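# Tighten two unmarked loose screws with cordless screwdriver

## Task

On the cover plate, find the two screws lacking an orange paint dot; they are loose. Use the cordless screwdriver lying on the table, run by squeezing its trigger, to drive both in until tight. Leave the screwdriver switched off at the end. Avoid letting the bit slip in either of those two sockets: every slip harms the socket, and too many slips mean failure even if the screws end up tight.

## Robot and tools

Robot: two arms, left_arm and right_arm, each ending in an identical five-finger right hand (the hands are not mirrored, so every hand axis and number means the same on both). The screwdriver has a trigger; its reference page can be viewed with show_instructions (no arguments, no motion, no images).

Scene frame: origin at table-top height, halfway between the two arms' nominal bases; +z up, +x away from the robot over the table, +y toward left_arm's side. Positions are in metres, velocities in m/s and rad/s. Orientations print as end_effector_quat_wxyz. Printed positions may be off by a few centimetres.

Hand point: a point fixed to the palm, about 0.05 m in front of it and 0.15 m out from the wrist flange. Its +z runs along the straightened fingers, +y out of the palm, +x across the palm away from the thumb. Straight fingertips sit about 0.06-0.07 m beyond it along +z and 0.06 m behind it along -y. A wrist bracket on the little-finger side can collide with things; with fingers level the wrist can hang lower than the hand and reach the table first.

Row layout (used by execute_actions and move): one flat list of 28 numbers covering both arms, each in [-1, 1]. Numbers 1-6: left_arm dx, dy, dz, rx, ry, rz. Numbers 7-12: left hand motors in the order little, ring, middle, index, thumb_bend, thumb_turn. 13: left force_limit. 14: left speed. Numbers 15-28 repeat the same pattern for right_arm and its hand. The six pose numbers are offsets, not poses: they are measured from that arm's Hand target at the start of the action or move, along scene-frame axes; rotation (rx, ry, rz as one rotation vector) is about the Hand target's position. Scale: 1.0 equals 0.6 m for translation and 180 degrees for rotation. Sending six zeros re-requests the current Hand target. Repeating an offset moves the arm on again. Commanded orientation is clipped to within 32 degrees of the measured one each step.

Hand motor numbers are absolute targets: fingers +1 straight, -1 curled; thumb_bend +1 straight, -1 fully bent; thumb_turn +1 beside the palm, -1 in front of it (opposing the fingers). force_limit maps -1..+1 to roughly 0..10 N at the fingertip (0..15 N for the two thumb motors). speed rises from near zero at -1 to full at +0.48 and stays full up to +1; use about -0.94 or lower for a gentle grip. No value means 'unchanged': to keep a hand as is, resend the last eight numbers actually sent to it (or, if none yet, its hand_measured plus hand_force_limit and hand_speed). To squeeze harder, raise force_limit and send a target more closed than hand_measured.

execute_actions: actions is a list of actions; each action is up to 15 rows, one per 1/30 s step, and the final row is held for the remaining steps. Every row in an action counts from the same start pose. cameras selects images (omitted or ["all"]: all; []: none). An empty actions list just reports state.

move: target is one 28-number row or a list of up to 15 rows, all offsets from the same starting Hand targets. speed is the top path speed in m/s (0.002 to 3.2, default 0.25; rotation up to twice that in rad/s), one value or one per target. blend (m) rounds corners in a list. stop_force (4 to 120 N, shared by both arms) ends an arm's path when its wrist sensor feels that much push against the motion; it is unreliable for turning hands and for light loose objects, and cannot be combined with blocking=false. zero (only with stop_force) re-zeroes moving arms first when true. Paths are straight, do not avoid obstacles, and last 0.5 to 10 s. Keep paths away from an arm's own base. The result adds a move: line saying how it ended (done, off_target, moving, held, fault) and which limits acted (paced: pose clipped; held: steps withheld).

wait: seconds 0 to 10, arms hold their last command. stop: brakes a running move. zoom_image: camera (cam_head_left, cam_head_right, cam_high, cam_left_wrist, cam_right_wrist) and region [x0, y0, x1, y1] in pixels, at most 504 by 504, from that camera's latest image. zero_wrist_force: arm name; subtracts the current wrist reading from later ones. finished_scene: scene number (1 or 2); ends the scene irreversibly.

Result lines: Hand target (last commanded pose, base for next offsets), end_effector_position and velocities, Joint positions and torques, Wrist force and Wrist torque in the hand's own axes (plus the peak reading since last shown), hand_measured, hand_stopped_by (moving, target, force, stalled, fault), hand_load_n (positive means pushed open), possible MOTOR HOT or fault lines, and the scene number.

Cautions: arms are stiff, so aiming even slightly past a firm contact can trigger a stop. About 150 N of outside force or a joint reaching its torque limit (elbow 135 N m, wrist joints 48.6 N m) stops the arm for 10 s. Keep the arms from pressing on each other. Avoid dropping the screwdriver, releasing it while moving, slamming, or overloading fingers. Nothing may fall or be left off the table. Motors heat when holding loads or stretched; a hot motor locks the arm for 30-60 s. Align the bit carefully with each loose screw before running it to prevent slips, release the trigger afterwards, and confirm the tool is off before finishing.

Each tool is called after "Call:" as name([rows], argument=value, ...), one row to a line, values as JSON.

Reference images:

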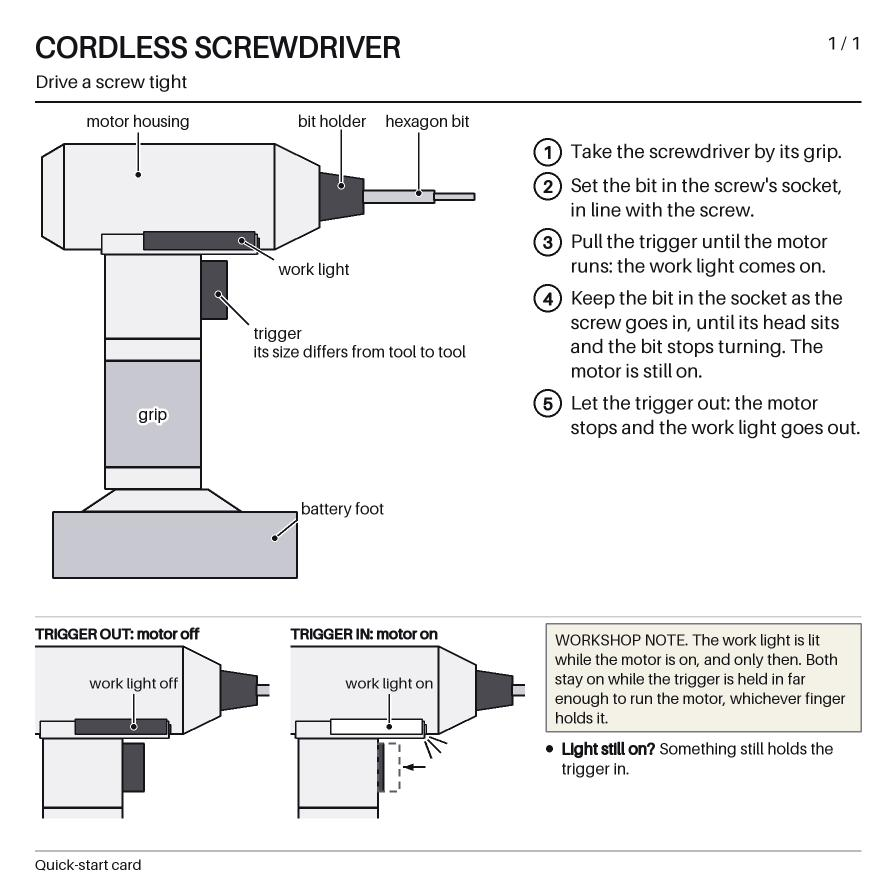

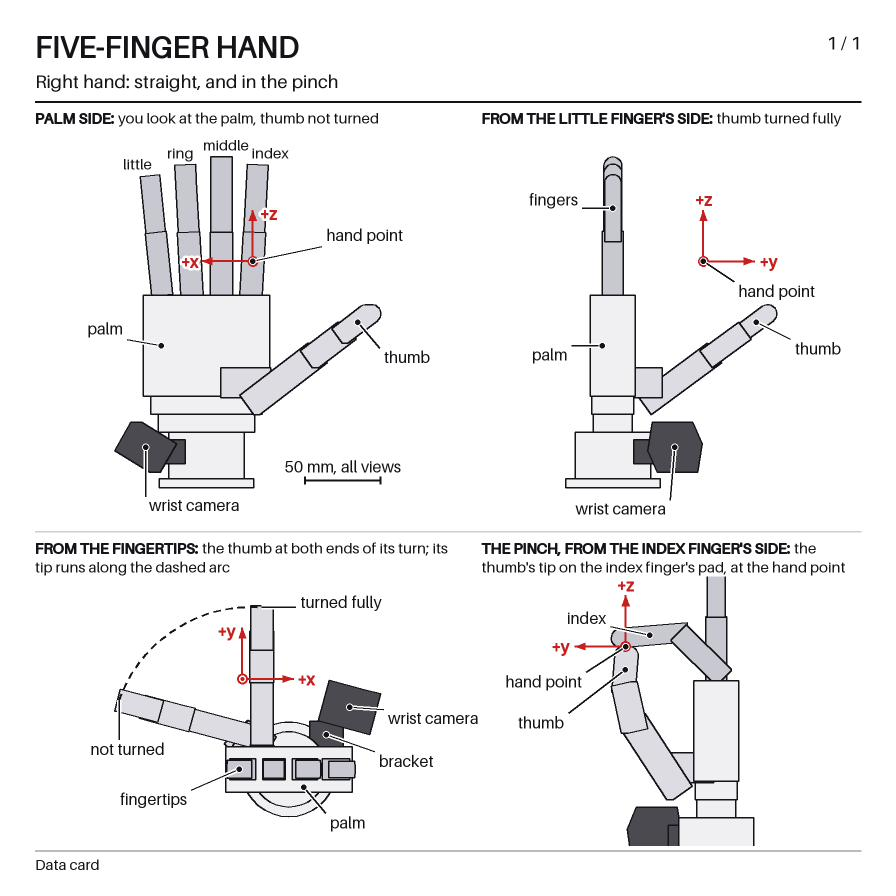

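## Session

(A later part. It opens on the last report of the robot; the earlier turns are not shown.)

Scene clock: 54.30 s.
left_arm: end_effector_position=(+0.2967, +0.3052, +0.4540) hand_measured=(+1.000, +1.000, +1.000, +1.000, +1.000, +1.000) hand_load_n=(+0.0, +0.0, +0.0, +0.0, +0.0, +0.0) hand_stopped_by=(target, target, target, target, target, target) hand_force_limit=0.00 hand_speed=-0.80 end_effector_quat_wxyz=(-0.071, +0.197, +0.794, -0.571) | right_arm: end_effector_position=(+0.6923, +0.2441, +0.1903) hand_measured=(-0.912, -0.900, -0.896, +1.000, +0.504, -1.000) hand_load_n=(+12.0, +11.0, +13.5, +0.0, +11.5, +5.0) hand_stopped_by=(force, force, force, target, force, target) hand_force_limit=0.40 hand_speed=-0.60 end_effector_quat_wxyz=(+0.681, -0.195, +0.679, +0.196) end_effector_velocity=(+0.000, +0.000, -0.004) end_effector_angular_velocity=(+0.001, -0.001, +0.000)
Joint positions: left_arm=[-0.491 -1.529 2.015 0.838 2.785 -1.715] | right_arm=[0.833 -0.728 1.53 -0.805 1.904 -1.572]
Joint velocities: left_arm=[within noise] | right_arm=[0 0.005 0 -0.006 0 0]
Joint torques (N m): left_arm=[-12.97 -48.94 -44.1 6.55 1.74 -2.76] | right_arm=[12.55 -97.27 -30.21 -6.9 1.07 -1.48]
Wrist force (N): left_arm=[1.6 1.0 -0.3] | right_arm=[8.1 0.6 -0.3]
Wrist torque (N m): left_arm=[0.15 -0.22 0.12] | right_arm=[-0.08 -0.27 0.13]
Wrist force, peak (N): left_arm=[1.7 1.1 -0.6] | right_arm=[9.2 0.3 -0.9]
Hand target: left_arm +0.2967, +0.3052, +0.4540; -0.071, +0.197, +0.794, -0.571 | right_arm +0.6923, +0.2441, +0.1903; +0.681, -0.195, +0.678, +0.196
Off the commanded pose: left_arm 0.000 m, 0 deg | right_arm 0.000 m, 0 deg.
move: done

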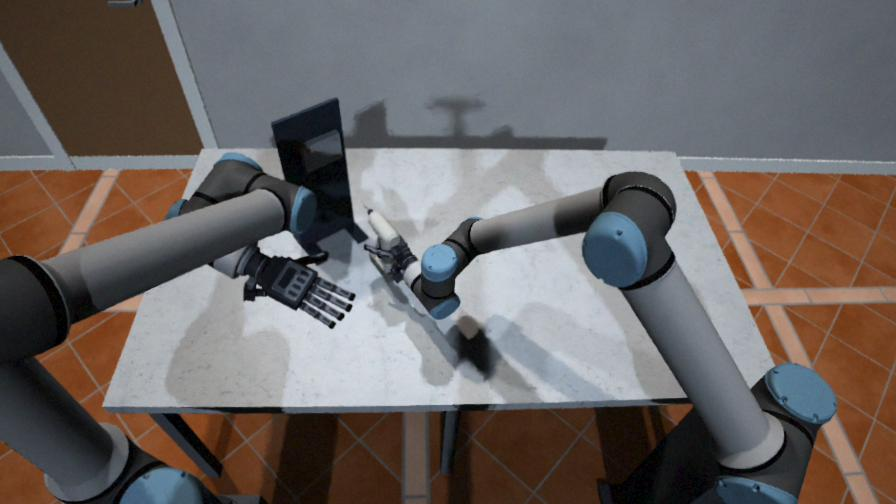

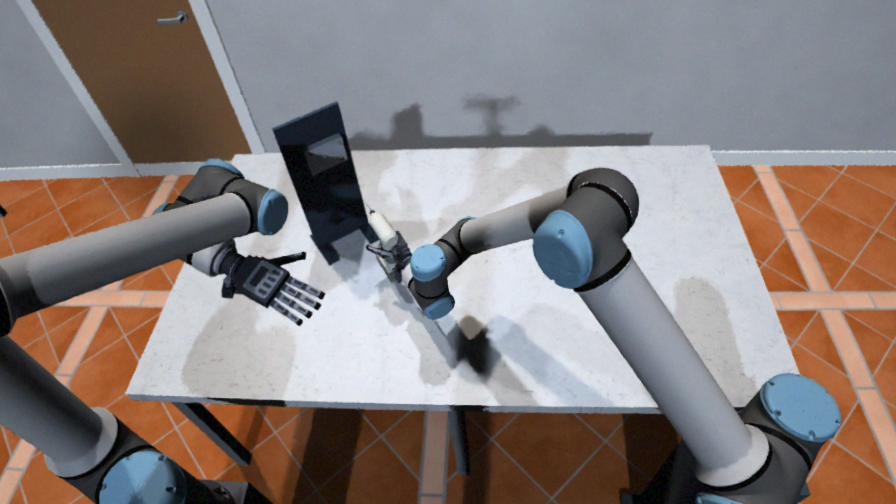

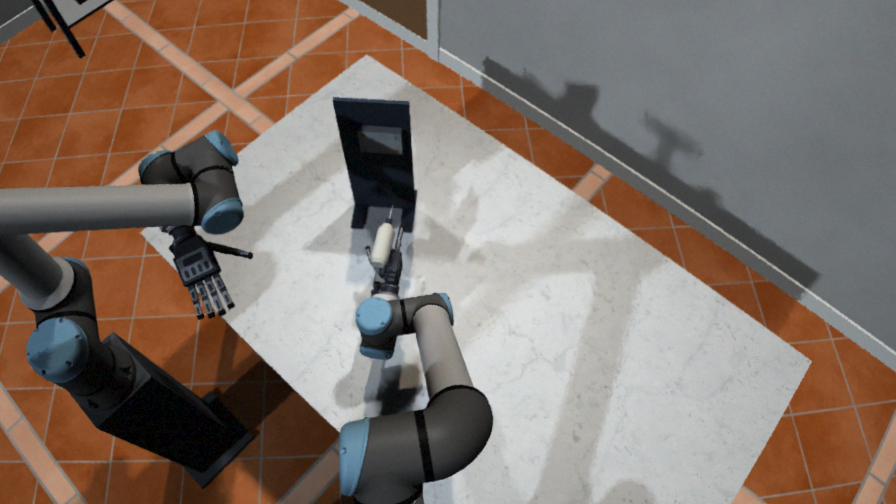

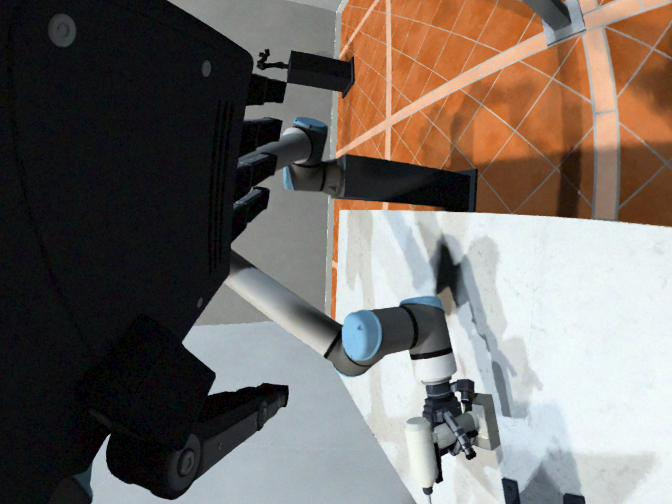

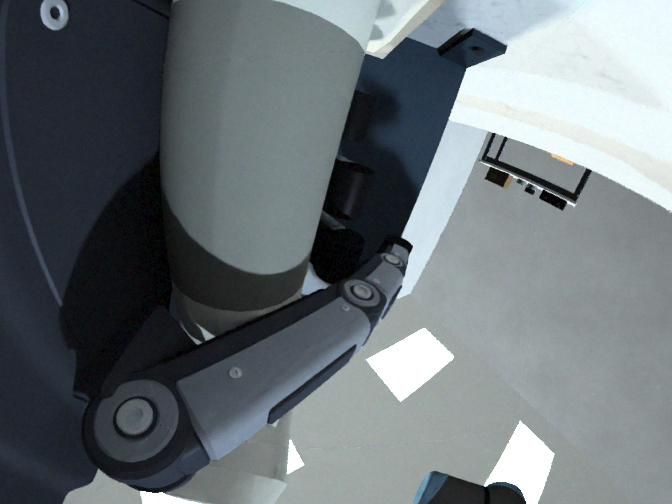

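Call:
move(target=[0,0,0,0,0,0,1,1,1,1,1,1,0,-0.8,0,0,0.25,0,0,0,-0.99,-0.99,-0.99,1,-0.99,-1,0.4,-0.6], speed=0.15, cameras=[])

Call:
move(target=[0,0,0,0,0,0,1,1,1,1,1,1,0,-0.8,0,0,0,0,0,0,-0.99,-0.99,-0.99,-0.6,-0.99,-1,0.0,-0.5])

Call:
zoom_image(camera="cam_left_wrist", region=[340, 290, 560, 504])

Call:
zoom_image(camera="cam_high", region=[320, 80, 460, 280])

Call:
zoom_image(camera="cam_head_right", region=[270, 100, 450, 290])

Scene clock: 56.00 s.
left_arm: end_effector_position=(+0.2967, +0.3052, +0.4540) hand_measured=(+1.000, +1.000, +1.000, +1.000, +1.000, +1.000) hand_load_n=(+0.0, +0.0, -0.5, +0.0, +0.0, +0.0) hand_stopped_by=(target, target, target, target, target, target) hand_force_limit=0.00 hand_speed=-0.80 end_effector_quat_wxyz=(-0.071, +0.197, +0.794, -0.571) | right_arm: end_effector_position=(+0.6923, +0.2441, +0.3402) hand_measured=(-0.912, -0.900, -0.896, +1.000, +0.504, -1.000) hand_load_n=(+12.0, +11.0, +13.5, +0.0, +11.5, +5.5) hand_stopped_by=(force, force, force, target, force, target) hand_force_limit=0.40 hand_speed=-0.60 end_effector_quat_wxyz=(+0.681, -0.195, +0.678, +0.196)
Joint positions: left_arm=[-0.491 -1.529 2.015 0.838 2.785 -1.715] | right_arm=[0.833 -0.887 1.499 -0.615 1.904 -1.572]
Joint torques (N m): left_arm=[-9.4 -50.28 -45.32 6.71 1.4 -2.47] | right_arm=[6.31 -107.44 -35.84 -5.56 0.48 0.37]
Wrist force (N): left_arm=[1.3 0.7 -0.5] | right_arm=[8.5 0.3 -0.3]
Wrist torque (N m): left_arm=[0.12 -0.16 0.10] | right_arm=[-0.13 -0.34 0.14]
Wrist force, peak (N): left_arm=[1.9 1.1 -0.5] | right_arm=[11.6 0.1 -0.6]
Hand target: left_arm +0.2967, +0.3052, +0.4540; -0.071, +0.197, +0.794, -0.571 | right_arm +0.6923, +0.2441, +0.3403; +0.681, -0.195, +0.678, +0.196
Off the commanded pose: left_arm 0.000 m, 0 deg | right_arm 0.000 m, 0 deg.
move: done
No camera images: "cameras" was empty.

Scene clock: 57.43 s.
left_arm: end_effector_position=(+0.2967, +0.3052, +0.4540) hand_measured=(+1.000, +1.000, +1.000, +1.000, +1.000, +1.000) hand_load_n=(+0.0, +0.0, +0.0, +0.0, +0.0, +0.0) hand_stopped_by=(target, target, target, target, target, target) hand_force_limit=0.00 hand_speed=-0.80 end_effector_quat_wxyz=(-0.071, +0.197, +0.794, -0.571) | right_arm: end_effector_position=(+0.6923, +0.2441, +0.3402) hand_measured=(-0.912, -0.900, -0.896, -0.600, +0.504, -1.000) hand_load_n=(+12.0, +11.0, +13.5, +0.5, +11.5, +5.0) hand_stopped_by=(force, force, force, target, force, target) hand_force_limit=0.00 hand_speed=-0.50 end_effector_quat_wxyz=(+0.681, -0.195, +0.678, +0.196)
Joint positions: left_arm=[-0.491 -1.529 2.015 0.838 2.785 -1.715] | right_arm=[0.833 -0.887 1.499 -0.615 1.904 -1.572]
Joint torques (N m): left_arm=[-11.11 -45.89 -43.64 6.59 1.61 -2.63] | right_arm=[-1.21 -113.74 -37.85 -1.94 0.25 0.9]
Wrist force (N): left_arm=[1.5 1.0 -0.2] | right_arm=[8.0 0.7 -0.5]
Wrist torque (N m): left_arm=[0.16 -0.20 0.11] | right_arm=[-0.05 -0.27 0.12]
Wrist force, peak (N): left_arm=[1.6 1.1 -0.5] | right_arm=[8.4 0.8 -0.5]
Hand target: left_arm +0.2967, +0.3052, +0.4540; -0.071, +0.197, +0.794, -0.571 | right_arm +0.6923, +0.2441, +0.3403; +0.681, -0.195, +0.678, +0.196
Off the commanded pose: left_arm 0.000 m, 0 deg | right_arm 0.000 m, 0 deg.
move: done

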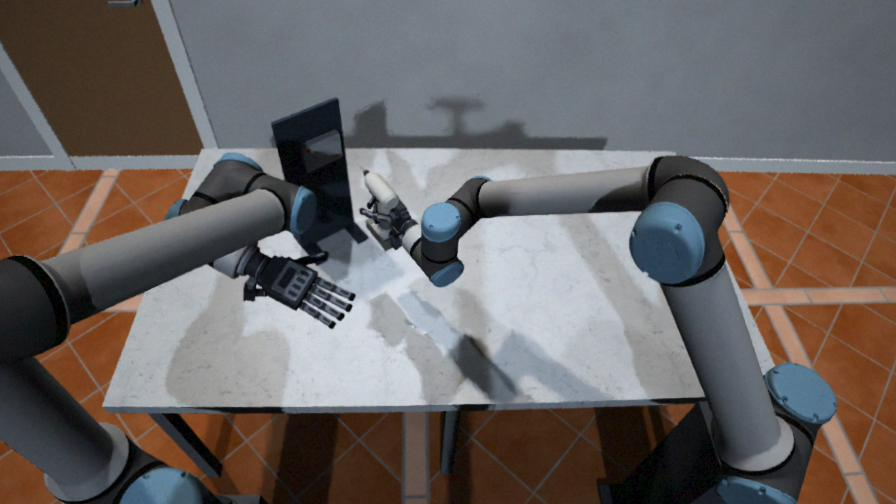

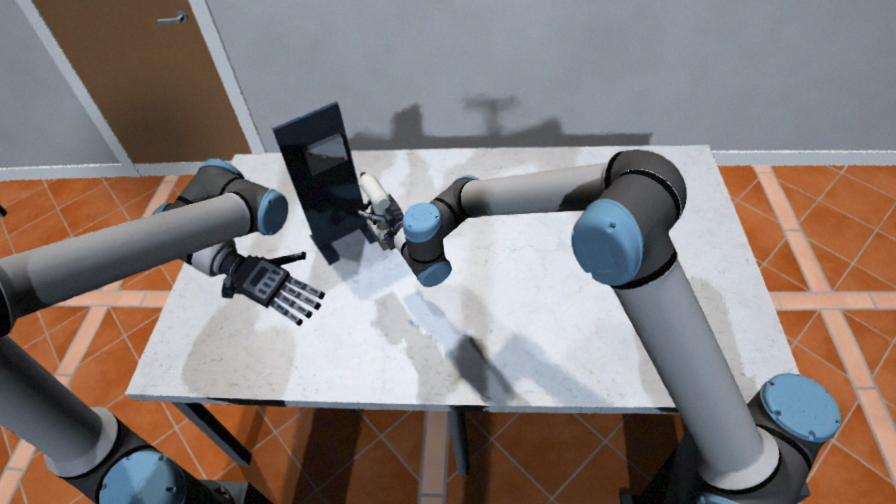

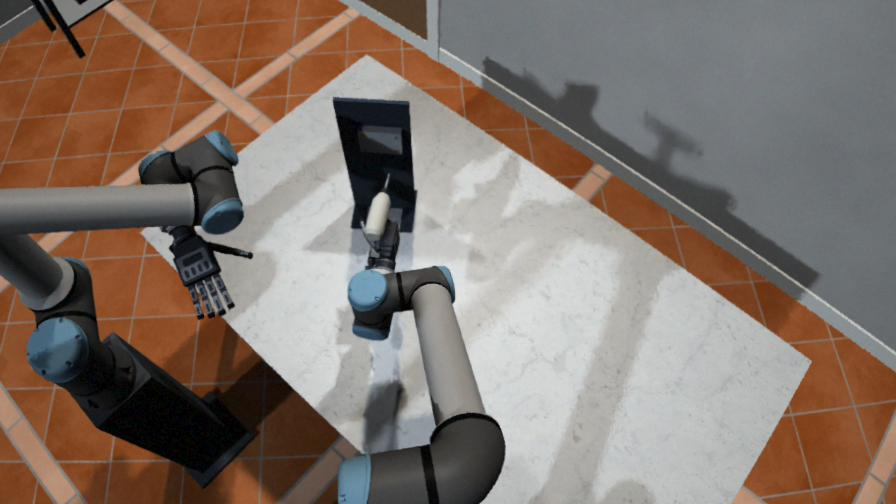

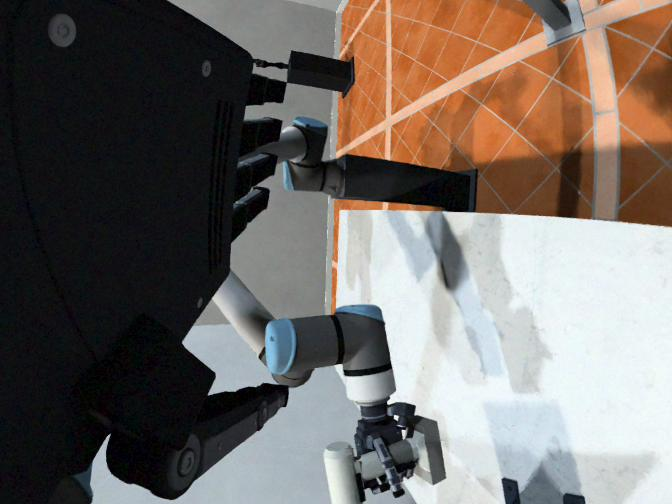

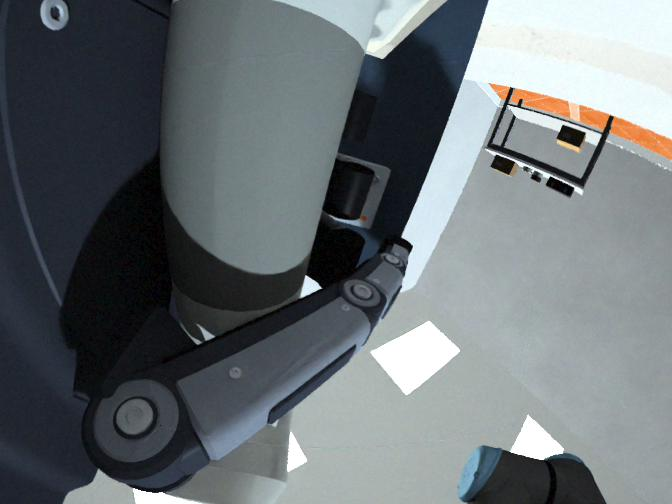

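Scaled by 2.291 from the camera's 672x504 image, which has a finer 960x720 frame.

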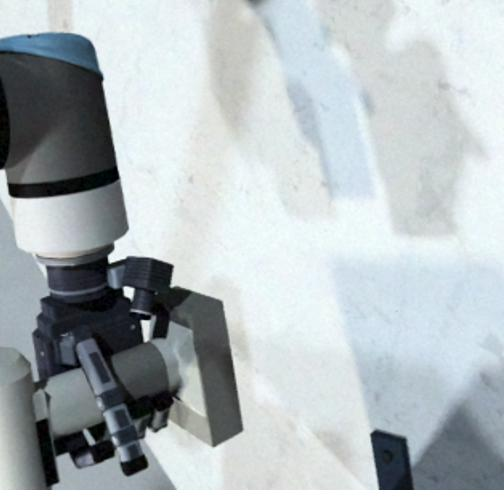

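Scaled by 2.520.

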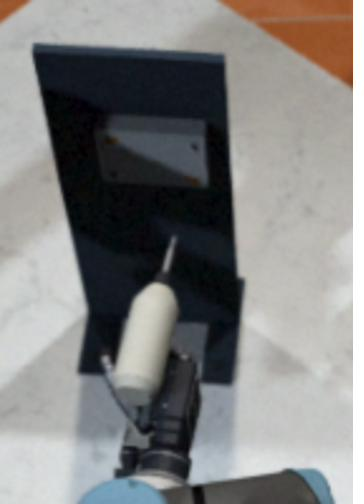

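Scaled by 2.653.

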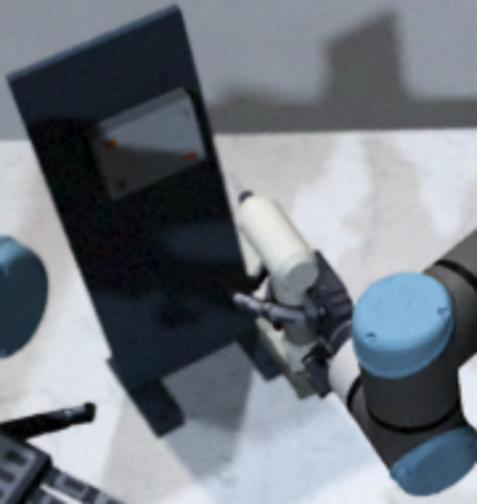

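Call:
move(target=[0.42,0.325,0.1,0,0,0.33,1,1,1,1,1,1,0,-0.8,0,0,0,0,0,0,-0.99,-0.99,-0.99,-0.6,-0.99,-1,0.0,-0.5], speed=0.25)

Scene clock: 60.33 s.
left_arm: end_effector_position=(+0.5488, +0.5002, +0.5140) hand_measured=(+1.000, +1.000, +1.000, +1.000, +1.000, +1.000) hand_load_n=(+0.0, +0.0, +0.0, +0.0, +0.0, -0.5) hand_stopped_by=(target, target, target, target, target, target) hand_force_limit=0.00 hand_speed=-0.80 end_effector_quat_wxyz=(+0.221, -0.223, +0.787, -0.531) | right_arm: end_effector_position=(+0.6923, +0.2441, +0.3402) hand_measured=(-0.912, -0.900, -0.896, -0.600, +0.504, -1.000) hand_load_n=(+12.0, +11.0, +13.5, +0.0, +11.5, +5.0) hand_stopped_by=(force, force, force, target, force, target) hand_force_limit=0.00 hand_speed=-0.50 end_effector_quat_wxyz=(+0.681, -0.195, +0.678, +0.196)
Joint positions: left_arm=[-0.2 -1.649 1.874 0.227 2.253 -2.726] | right_arm=[0.833 -0.887 1.499 -0.615 1.904 -1.572]
Joint torques (N m): left_arm=[-15.42 -43.65 -26.68 3.96 -0.34 1.44] | right_arm=[-13.08 -112.58 -43.19 -2.87 -0.42 0.77]
Wrist force (N): left_arm=[1.3 0.8 -0.4] | right_arm=[8.0 0.5 -1.0]
Wrist torque (N m): left_arm=[0.12 -0.16 0.09] | right_arm=[-0.05 -0.26 0.12]
Wrist force, peak (N): left_arm=[1.9 1.0 0.8] | right_arm=[8.5 0.3 -0.7]
Hand target: left_arm +0.5487, +0.5002, +0.5140; +0.221, -0.223, +0.787, -0.531 | right_arm +0.6923, +0.2441, +0.3403; +0.681, -0.195, +0.678, +0.196
Off the commanded pose: left_arm 0.000 m, 0 deg | right_arm 0.000 m, 0 deg.
move: done

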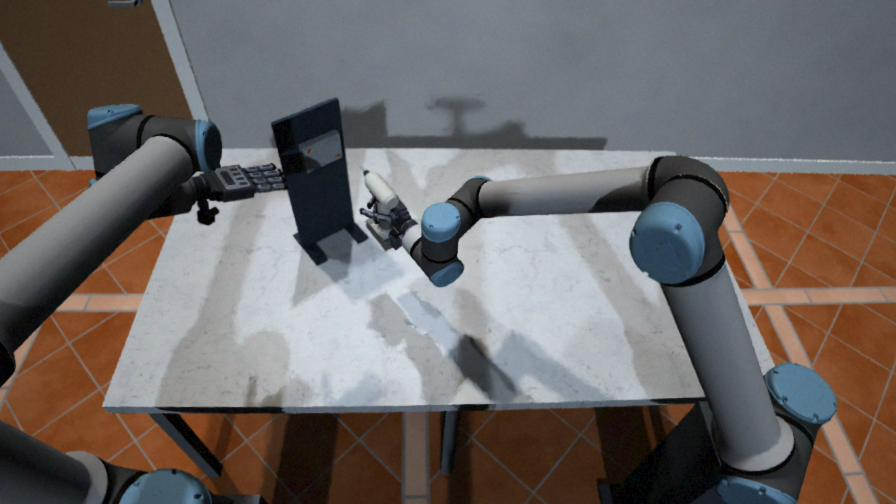

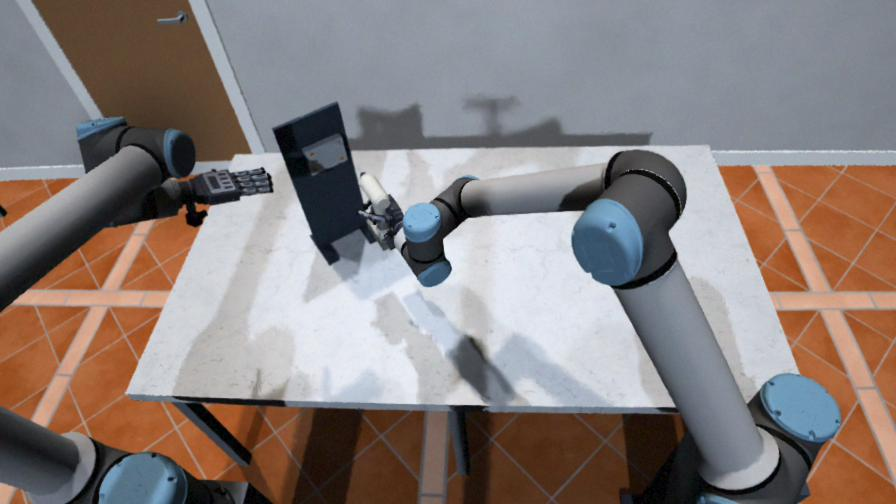

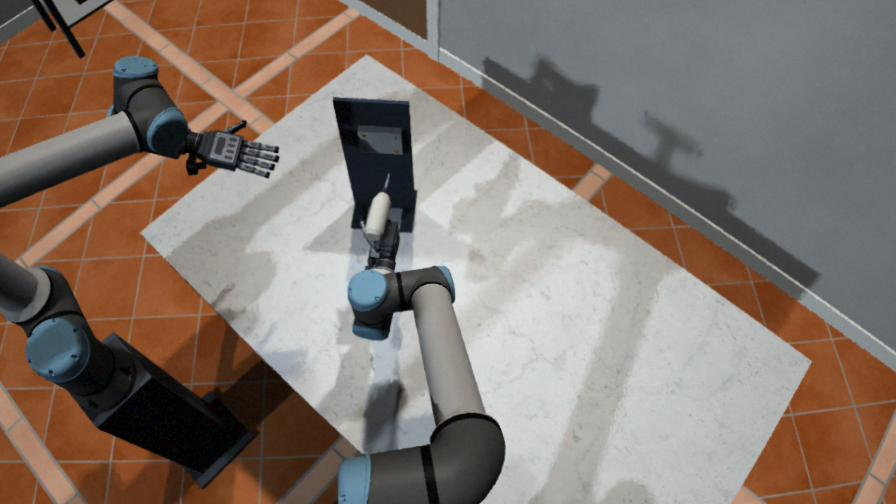

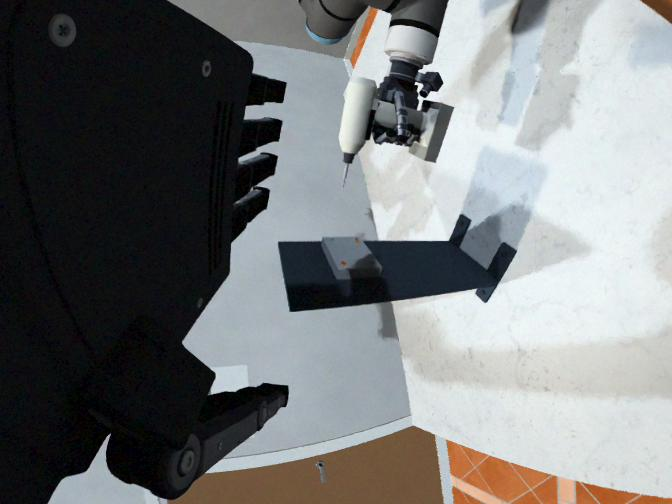

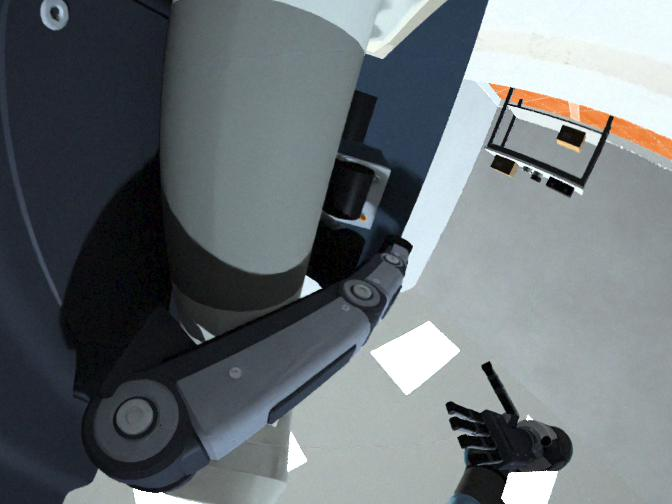

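Call:
zoom_image(camera="cam_left_wrist", region=[260, 60, 480, 320])

Scaled by 1.938 from the camera's 672x504 image, which has a finer 960x720 frame.

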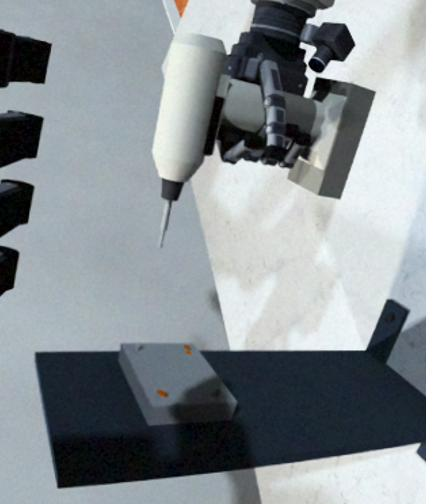

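Call:
move(target=[0.11,-0.125,-0.03,0,0,0,1,1,1,1,1,1,0,-0.8,0.098,0.0635,-0.015,0,0,0,-0.99,-0.99,-0.99,-0.6,-0.99,-1,0.0,-0.5], speed=0.1)

Call:
zoom_image(camera="cam_left_wrist", region=[240, 60, 490, 350])

Call:
zoom_image(camera="cam_high", region=[320, 90, 440, 220])

Call:
zoom_image(camera="cam_head_right", region=[270, 110, 420, 260])

Scene clock: 62.90 s.
left_arm: end_effector_position=(+0.6149, +0.4251, +0.4962) hand_measured=(+1.000, +1.000, +1.000, +1.000, +1.000, +1.000) hand_load_n=(+0.0, +0.0, -0.5, +0.0, +0.0, +0.0) hand_stopped_by=(target, target, target, target, target, target) hand_force_limit=0.00 hand_speed=-0.80 end_effector_quat_wxyz=(+0.221, -0.223, +0.787, -0.531) | right_arm: end_effector_position=(+0.7513, +0.2821, +0.3311) hand_measured=(-0.912, -0.900, -0.896, -0.600, +0.504, -1.000) hand_load_n=(+12.0, +11.0, +13.5, +0.0, +11.5, +5.5) hand_stopped_by=(force, force, force, target, force, target) hand_force_limit=0.00 hand_speed=-0.50 end_effector_quat_wxyz=(+0.681, -0.195, +0.679, +0.196)
Joint positions: left_arm=[-0.32 -1.55 1.807 0.158 2.144 -2.788] | right_arm=[0.809 -0.793 1.342 -0.552 1.88 -1.572]
Joint torques (N m): left_arm=[5.1 -53.76 -28.54 3.59 1.91 3.36] | right_arm=[14.42 -119.91 -34.91 -7.02 1.75 1.85]
Wrist force (N): left_arm=[1.2 0.9 -0.8] | right_arm=[8.0 0.6 -0.7]
Wrist torque (N m): left_arm=[0.16 -0.14 0.11] | right_arm=[-0.06 -0.24 0.12]
Wrist force, peak (N): left_arm=[1.5 1.1 -2.0] | right_arm=[8.4 0.8 -0.5]
Hand target: left_arm +0.6147, +0.4252, +0.4960; +0.221, -0.223, +0.787, -0.531 | right_arm +0.7511, +0.2822, +0.3313; +0.681, -0.195, +0.678, +0.196
Off the commanded pose: left_arm 0.000 m, 0 deg | right_arm 0.000 m, 0 deg.
move: done

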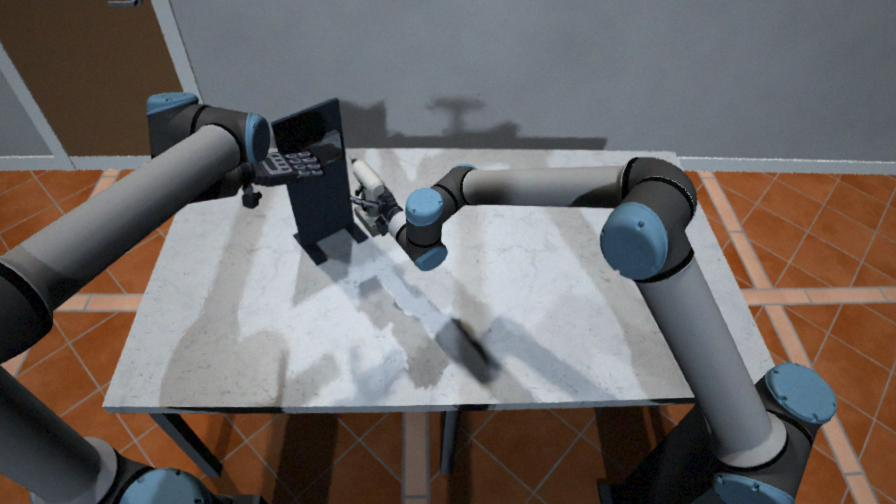

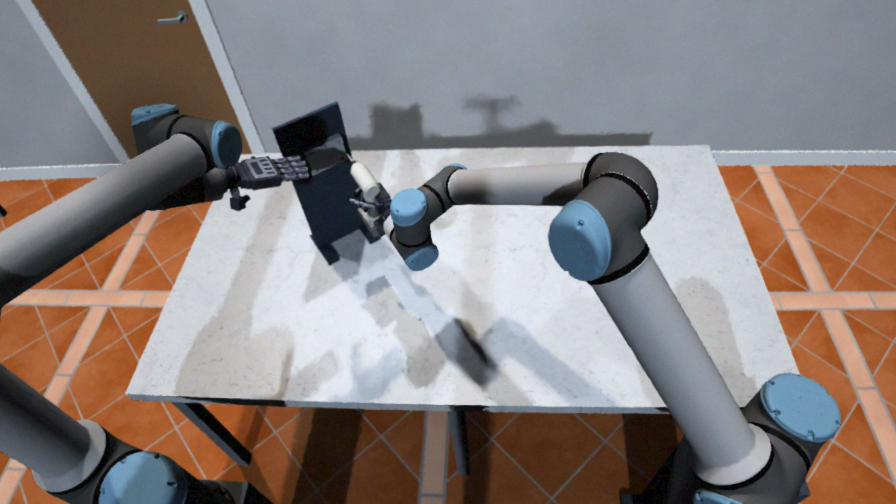

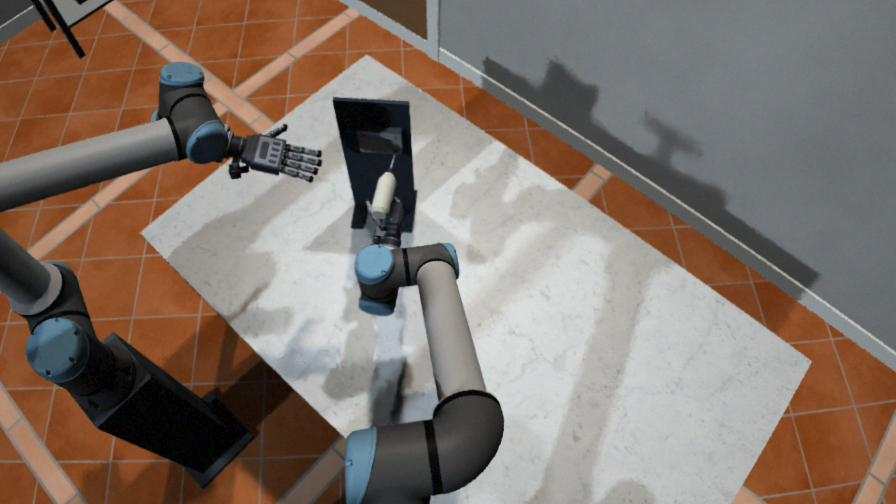

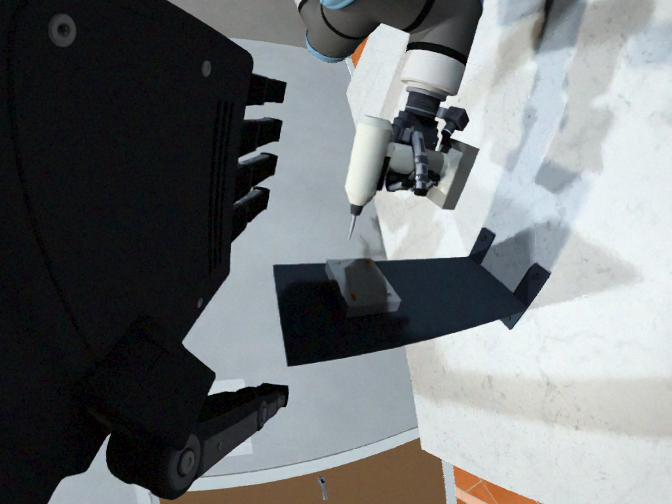

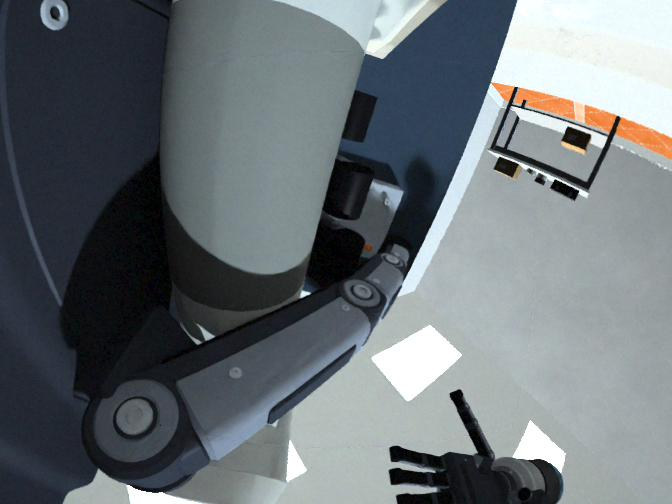

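Scaled by 1.738 from the camera's 672x504 image, which has a finer 960x720 frame.

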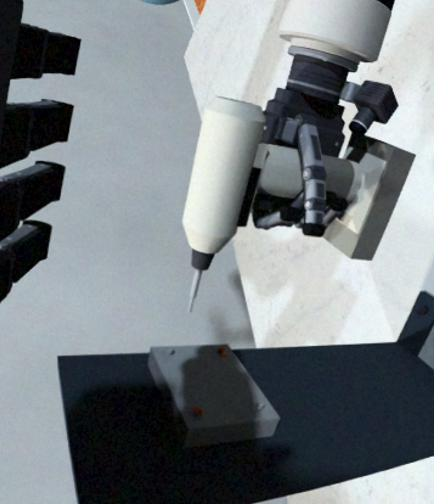

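Scaled by 3.877.

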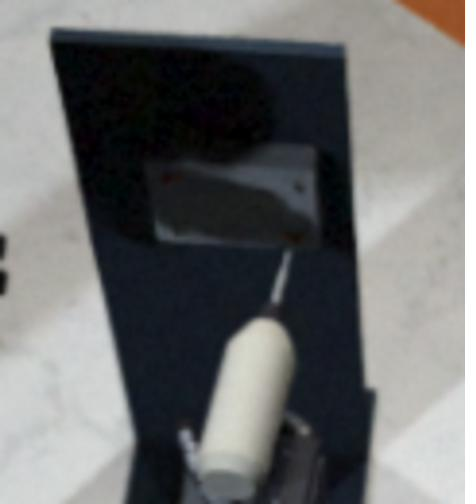

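Scaled by 3.360.

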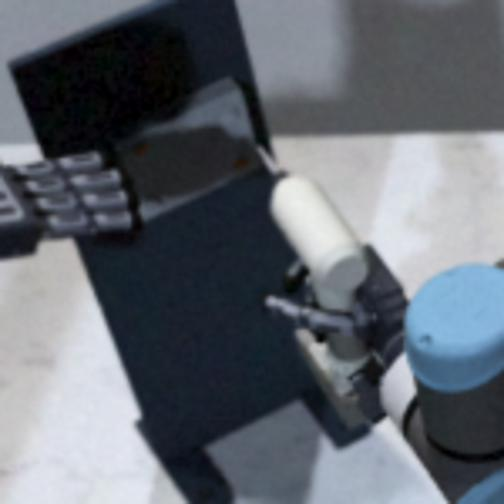

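Call:
zoom_image(camera="cam_left_wrist", region=[310, 190, 430, 330])

Call:
zoom_image(camera="cam_right_wrist", region=[310, 60, 470, 280])

Scaled by 3.600 from the camera's 672x504 image, which has a finer 960x720 frame.

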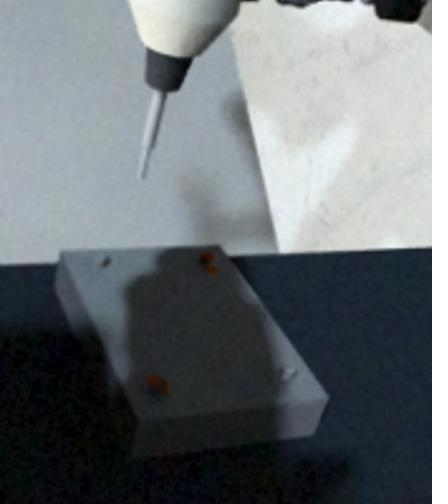

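Scaled by 2.291 from the camera's 672x504 image, which has a finer 960x720 frame.

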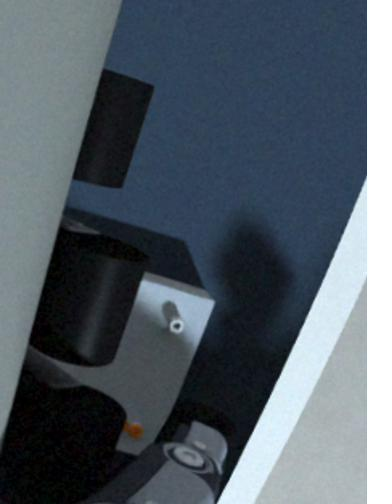

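Call:
move(target=[0.17,0.182,-0.028,0,0,-0.183,1,1,1,1,1,1,0,-0.8,0,0,0,0,0,0,-0.99,-0.99,-0.99,-0.6,-0.99,-1,0.0,-0.5], speed=0.15, cameras=["cam_left_wrist","cam_head_right"])

Call:
zoom_image(camera="cam_left_wrist", region=[300, 120, 480, 320])

Scene clock: 66.47 s.
left_arm: end_effector_position=(+0.7168, +0.5345, +0.4792) hand_measured=(+1.000, +1.000, +1.000, +1.000, +1.000, +1.000) hand_load_n=(+0.0, +0.0, +0.0, +0.0, +0.0, -0.5) hand_stopped_by=(target, target, target, target, target, target) hand_force_limit=0.00 hand_speed=-0.80 end_effector_quat_wxyz=(+0.062, +0.010, +0.818, -0.572) | right_arm: end_effector_position=(+0.7511, +0.2822, +0.3313) hand_measured=(-0.912, -0.900, -0.896, -0.600, +0.504, -1.000) hand_load_n=(+12.0, +11.0, +13.5, +0.0, +11.5, +5.5) hand_stopped_by=(force, force, force, target, force, target) hand_force_limit=0.00 hand_speed=-0.50 end_effector_quat_wxyz=(+0.681, -0.195, +0.678, +0.196)
Joint positions: left_arm=[-0.001 -0.993 1.262 1.131 2.79 -1.634] | right_arm=[0.809 -0.793 1.342 -0.553 1.88 -1.572]
Joint torques (N m): left_arm=[-13.85 -87 -25.14 7.59 0.55 3.1] | right_arm=[13.03 -121.81 -45.02 -4.79 1.94 1.99]
Wrist force (N): left_arm=[1.5 1.6 -0.7] | right_arm=[8.0 0.8 -0.4]
Wrist torque (N m): left_arm=[0.28 -0.18 0.15] | right_arm=[-0.03 -0.25 0.14]
Wrist force, peak (N): left_arm=[2.4 0.5 -0.2] | right_arm=[8.6 0.6 -0.8]
Hand target: left_arm +0.7167, +0.5344, +0.4792; +0.062, +0.010, +0.818, -0.572 | right_arm +0.7511, +0.2822, +0.3313; +0.681, -0.195, +0.678, +0.196
Off the commanded pose: left_arm 0.000 m, 0 deg | right_arm 0.000 m, 0 deg.
move: done
Images, in order (width x height): cam_head_right 896x504, cam_left_wrist 672x504.

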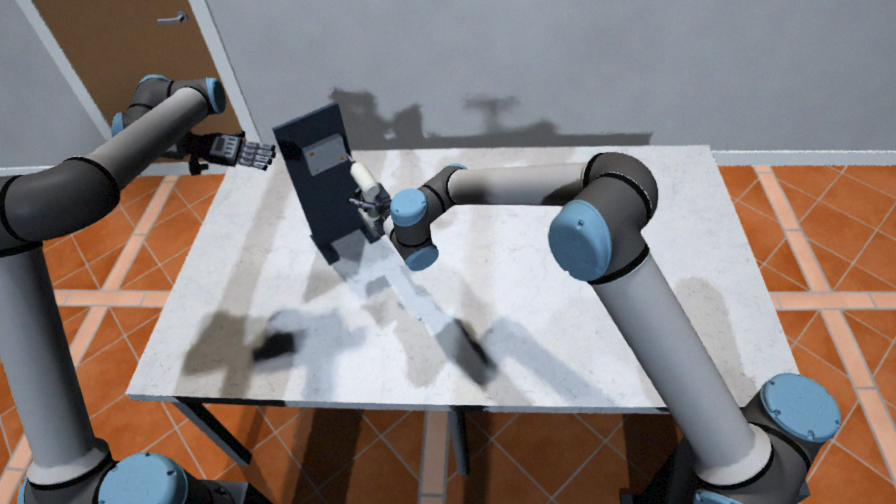

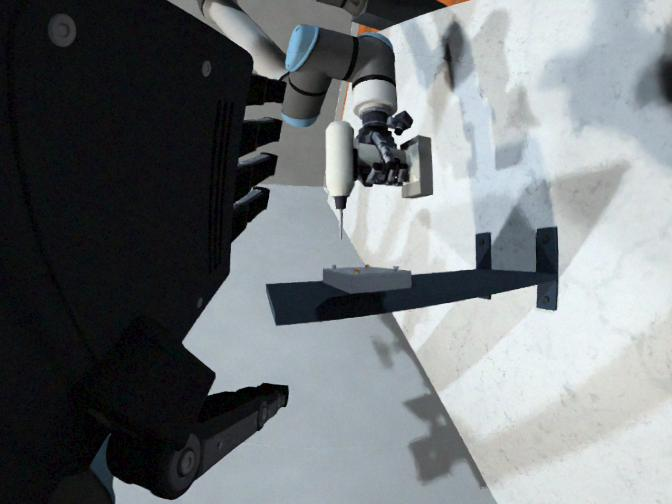

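Scaled by 2.520 from the camera's 672x504 image, which has a finer 960x720 frame.

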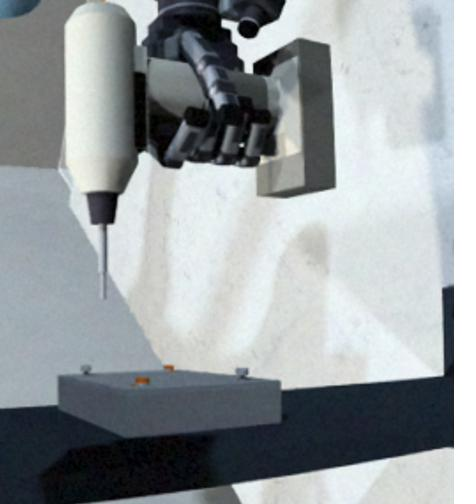

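Call:
move(target=[0.147,-0.216,0.327,0.233,0.151,0,1,1,1,1,1,1,0,-0.8,0,0,0,0,0,0,-0.99,-0.99,-0.99,-0.6,-0.99,-1,0.0,-0.5], speed=0.15, cameras=["cam_left_wrist","cam_head_right"])

Call:
zoom_image(camera="cam_left_wrist", region=[250, 120, 480, 350])

Scene clock: 68.60 s.
left_arm: end_effector_position=(+0.7478, +0.4883, +0.5489) hand_measured=(+1.000, +1.000, +1.000, +1.000, +1.000, +1.000) hand_load_n=(+0.0, +0.0, +0.0, +0.0, +0.0, -0.5) hand_stopped_by=(target, target, target, target, target, target) hand_force_limit=0.00 hand_speed=-0.80 end_effector_quat_wxyz=(-0.009, -0.031, +0.887, -0.460) | right_arm: end_effector_position=(+0.7511, +0.2822, +0.3313) hand_measured=(-0.912, -0.900, -0.896, -0.600, +0.504, -1.000) hand_load_n=(+12.0, +11.0, +13.5, +0.5, +11.5, +5.5) hand_stopped_by=(force, force, force, target, force, target) hand_force_limit=0.00 hand_speed=-0.50 end_effector_quat_wxyz=(+0.681, -0.195, +0.678, +0.196)
Joint positions: left_arm=[-0.115 -0.948 0.964 1.418 2.52 -1.791] | right_arm=[0.809 -0.793 1.342 -0.553 1.88 -1.572]
Joint torques (N m): left_arm=[7.47 -85.08 -24.24 0.4 3.63 2.9] | right_arm=[13.11 -121.07 -41.65 -3.93 1.78 1.79]
Wrist force (N): left_arm=[1.7 1.2 -1.1] | right_arm=[8.2 0.6 -0.5]
Wrist torque (N m): left_arm=[0.28 -0.25 0.19] | right_arm=[-0.05 -0.28 0.14]
Wrist force, peak (N): left_arm=[1.2 4.9 -3.5] | right_arm=[8.4 0.9 -0.8]
Hand target: left_arm +0.7478, +0.4884, +0.5490; -0.009, -0.031, +0.887, -0.460 (not the last commanded pose) | right_arm +0.7511, +0.2822, +0.3313; +0.681, -0.195, +0.678, +0.196
Off the commanded pose: left_arm 0.162 m, 32 deg | right_arm 0.000 m, 0 deg.
move: held (left_arm; a check stopped the path); limits=held
pose unreachable (left arm): on one or more control steps of this call, first in action 0 (counted from 0), this arm could not follow its commanded pose, so it was not sent that pose on those steps. It may still have moved: this result reports where it is.
cause: moving toward the commanded pose would bring two parts of the arm too close to each other (joints 4 (wrist 1) to 6 (wrist 3) lie between them).
Images, in order (width x height): cam_head_right 896x504, cam_left_wrist 672x504.

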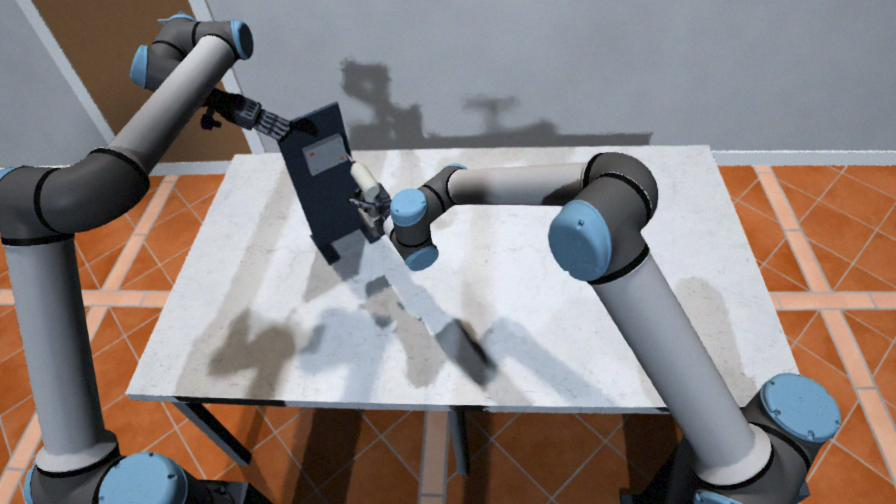

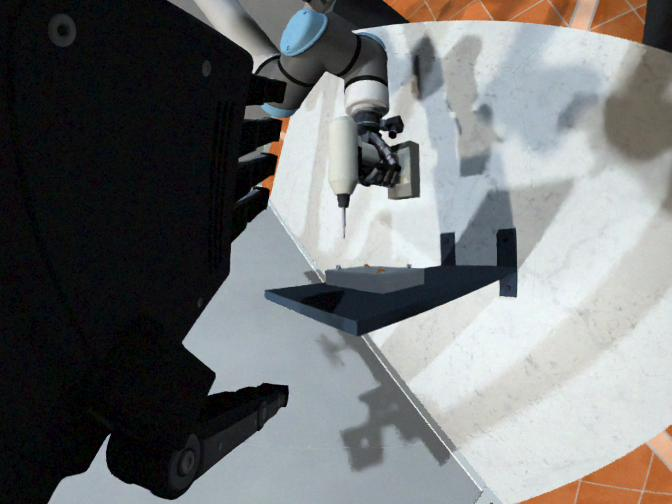

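Scaled by 2.191 from the camera's 672x504 image, which has a finer 960x720 frame.

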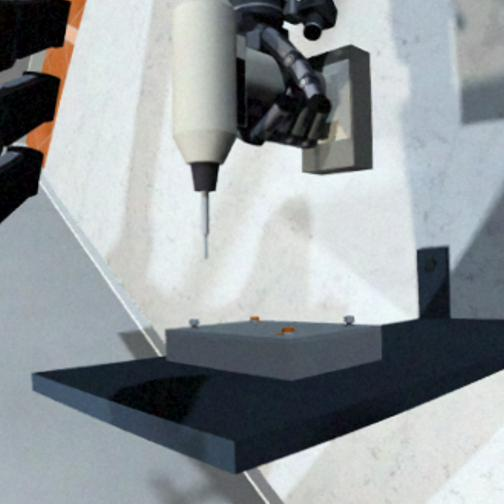

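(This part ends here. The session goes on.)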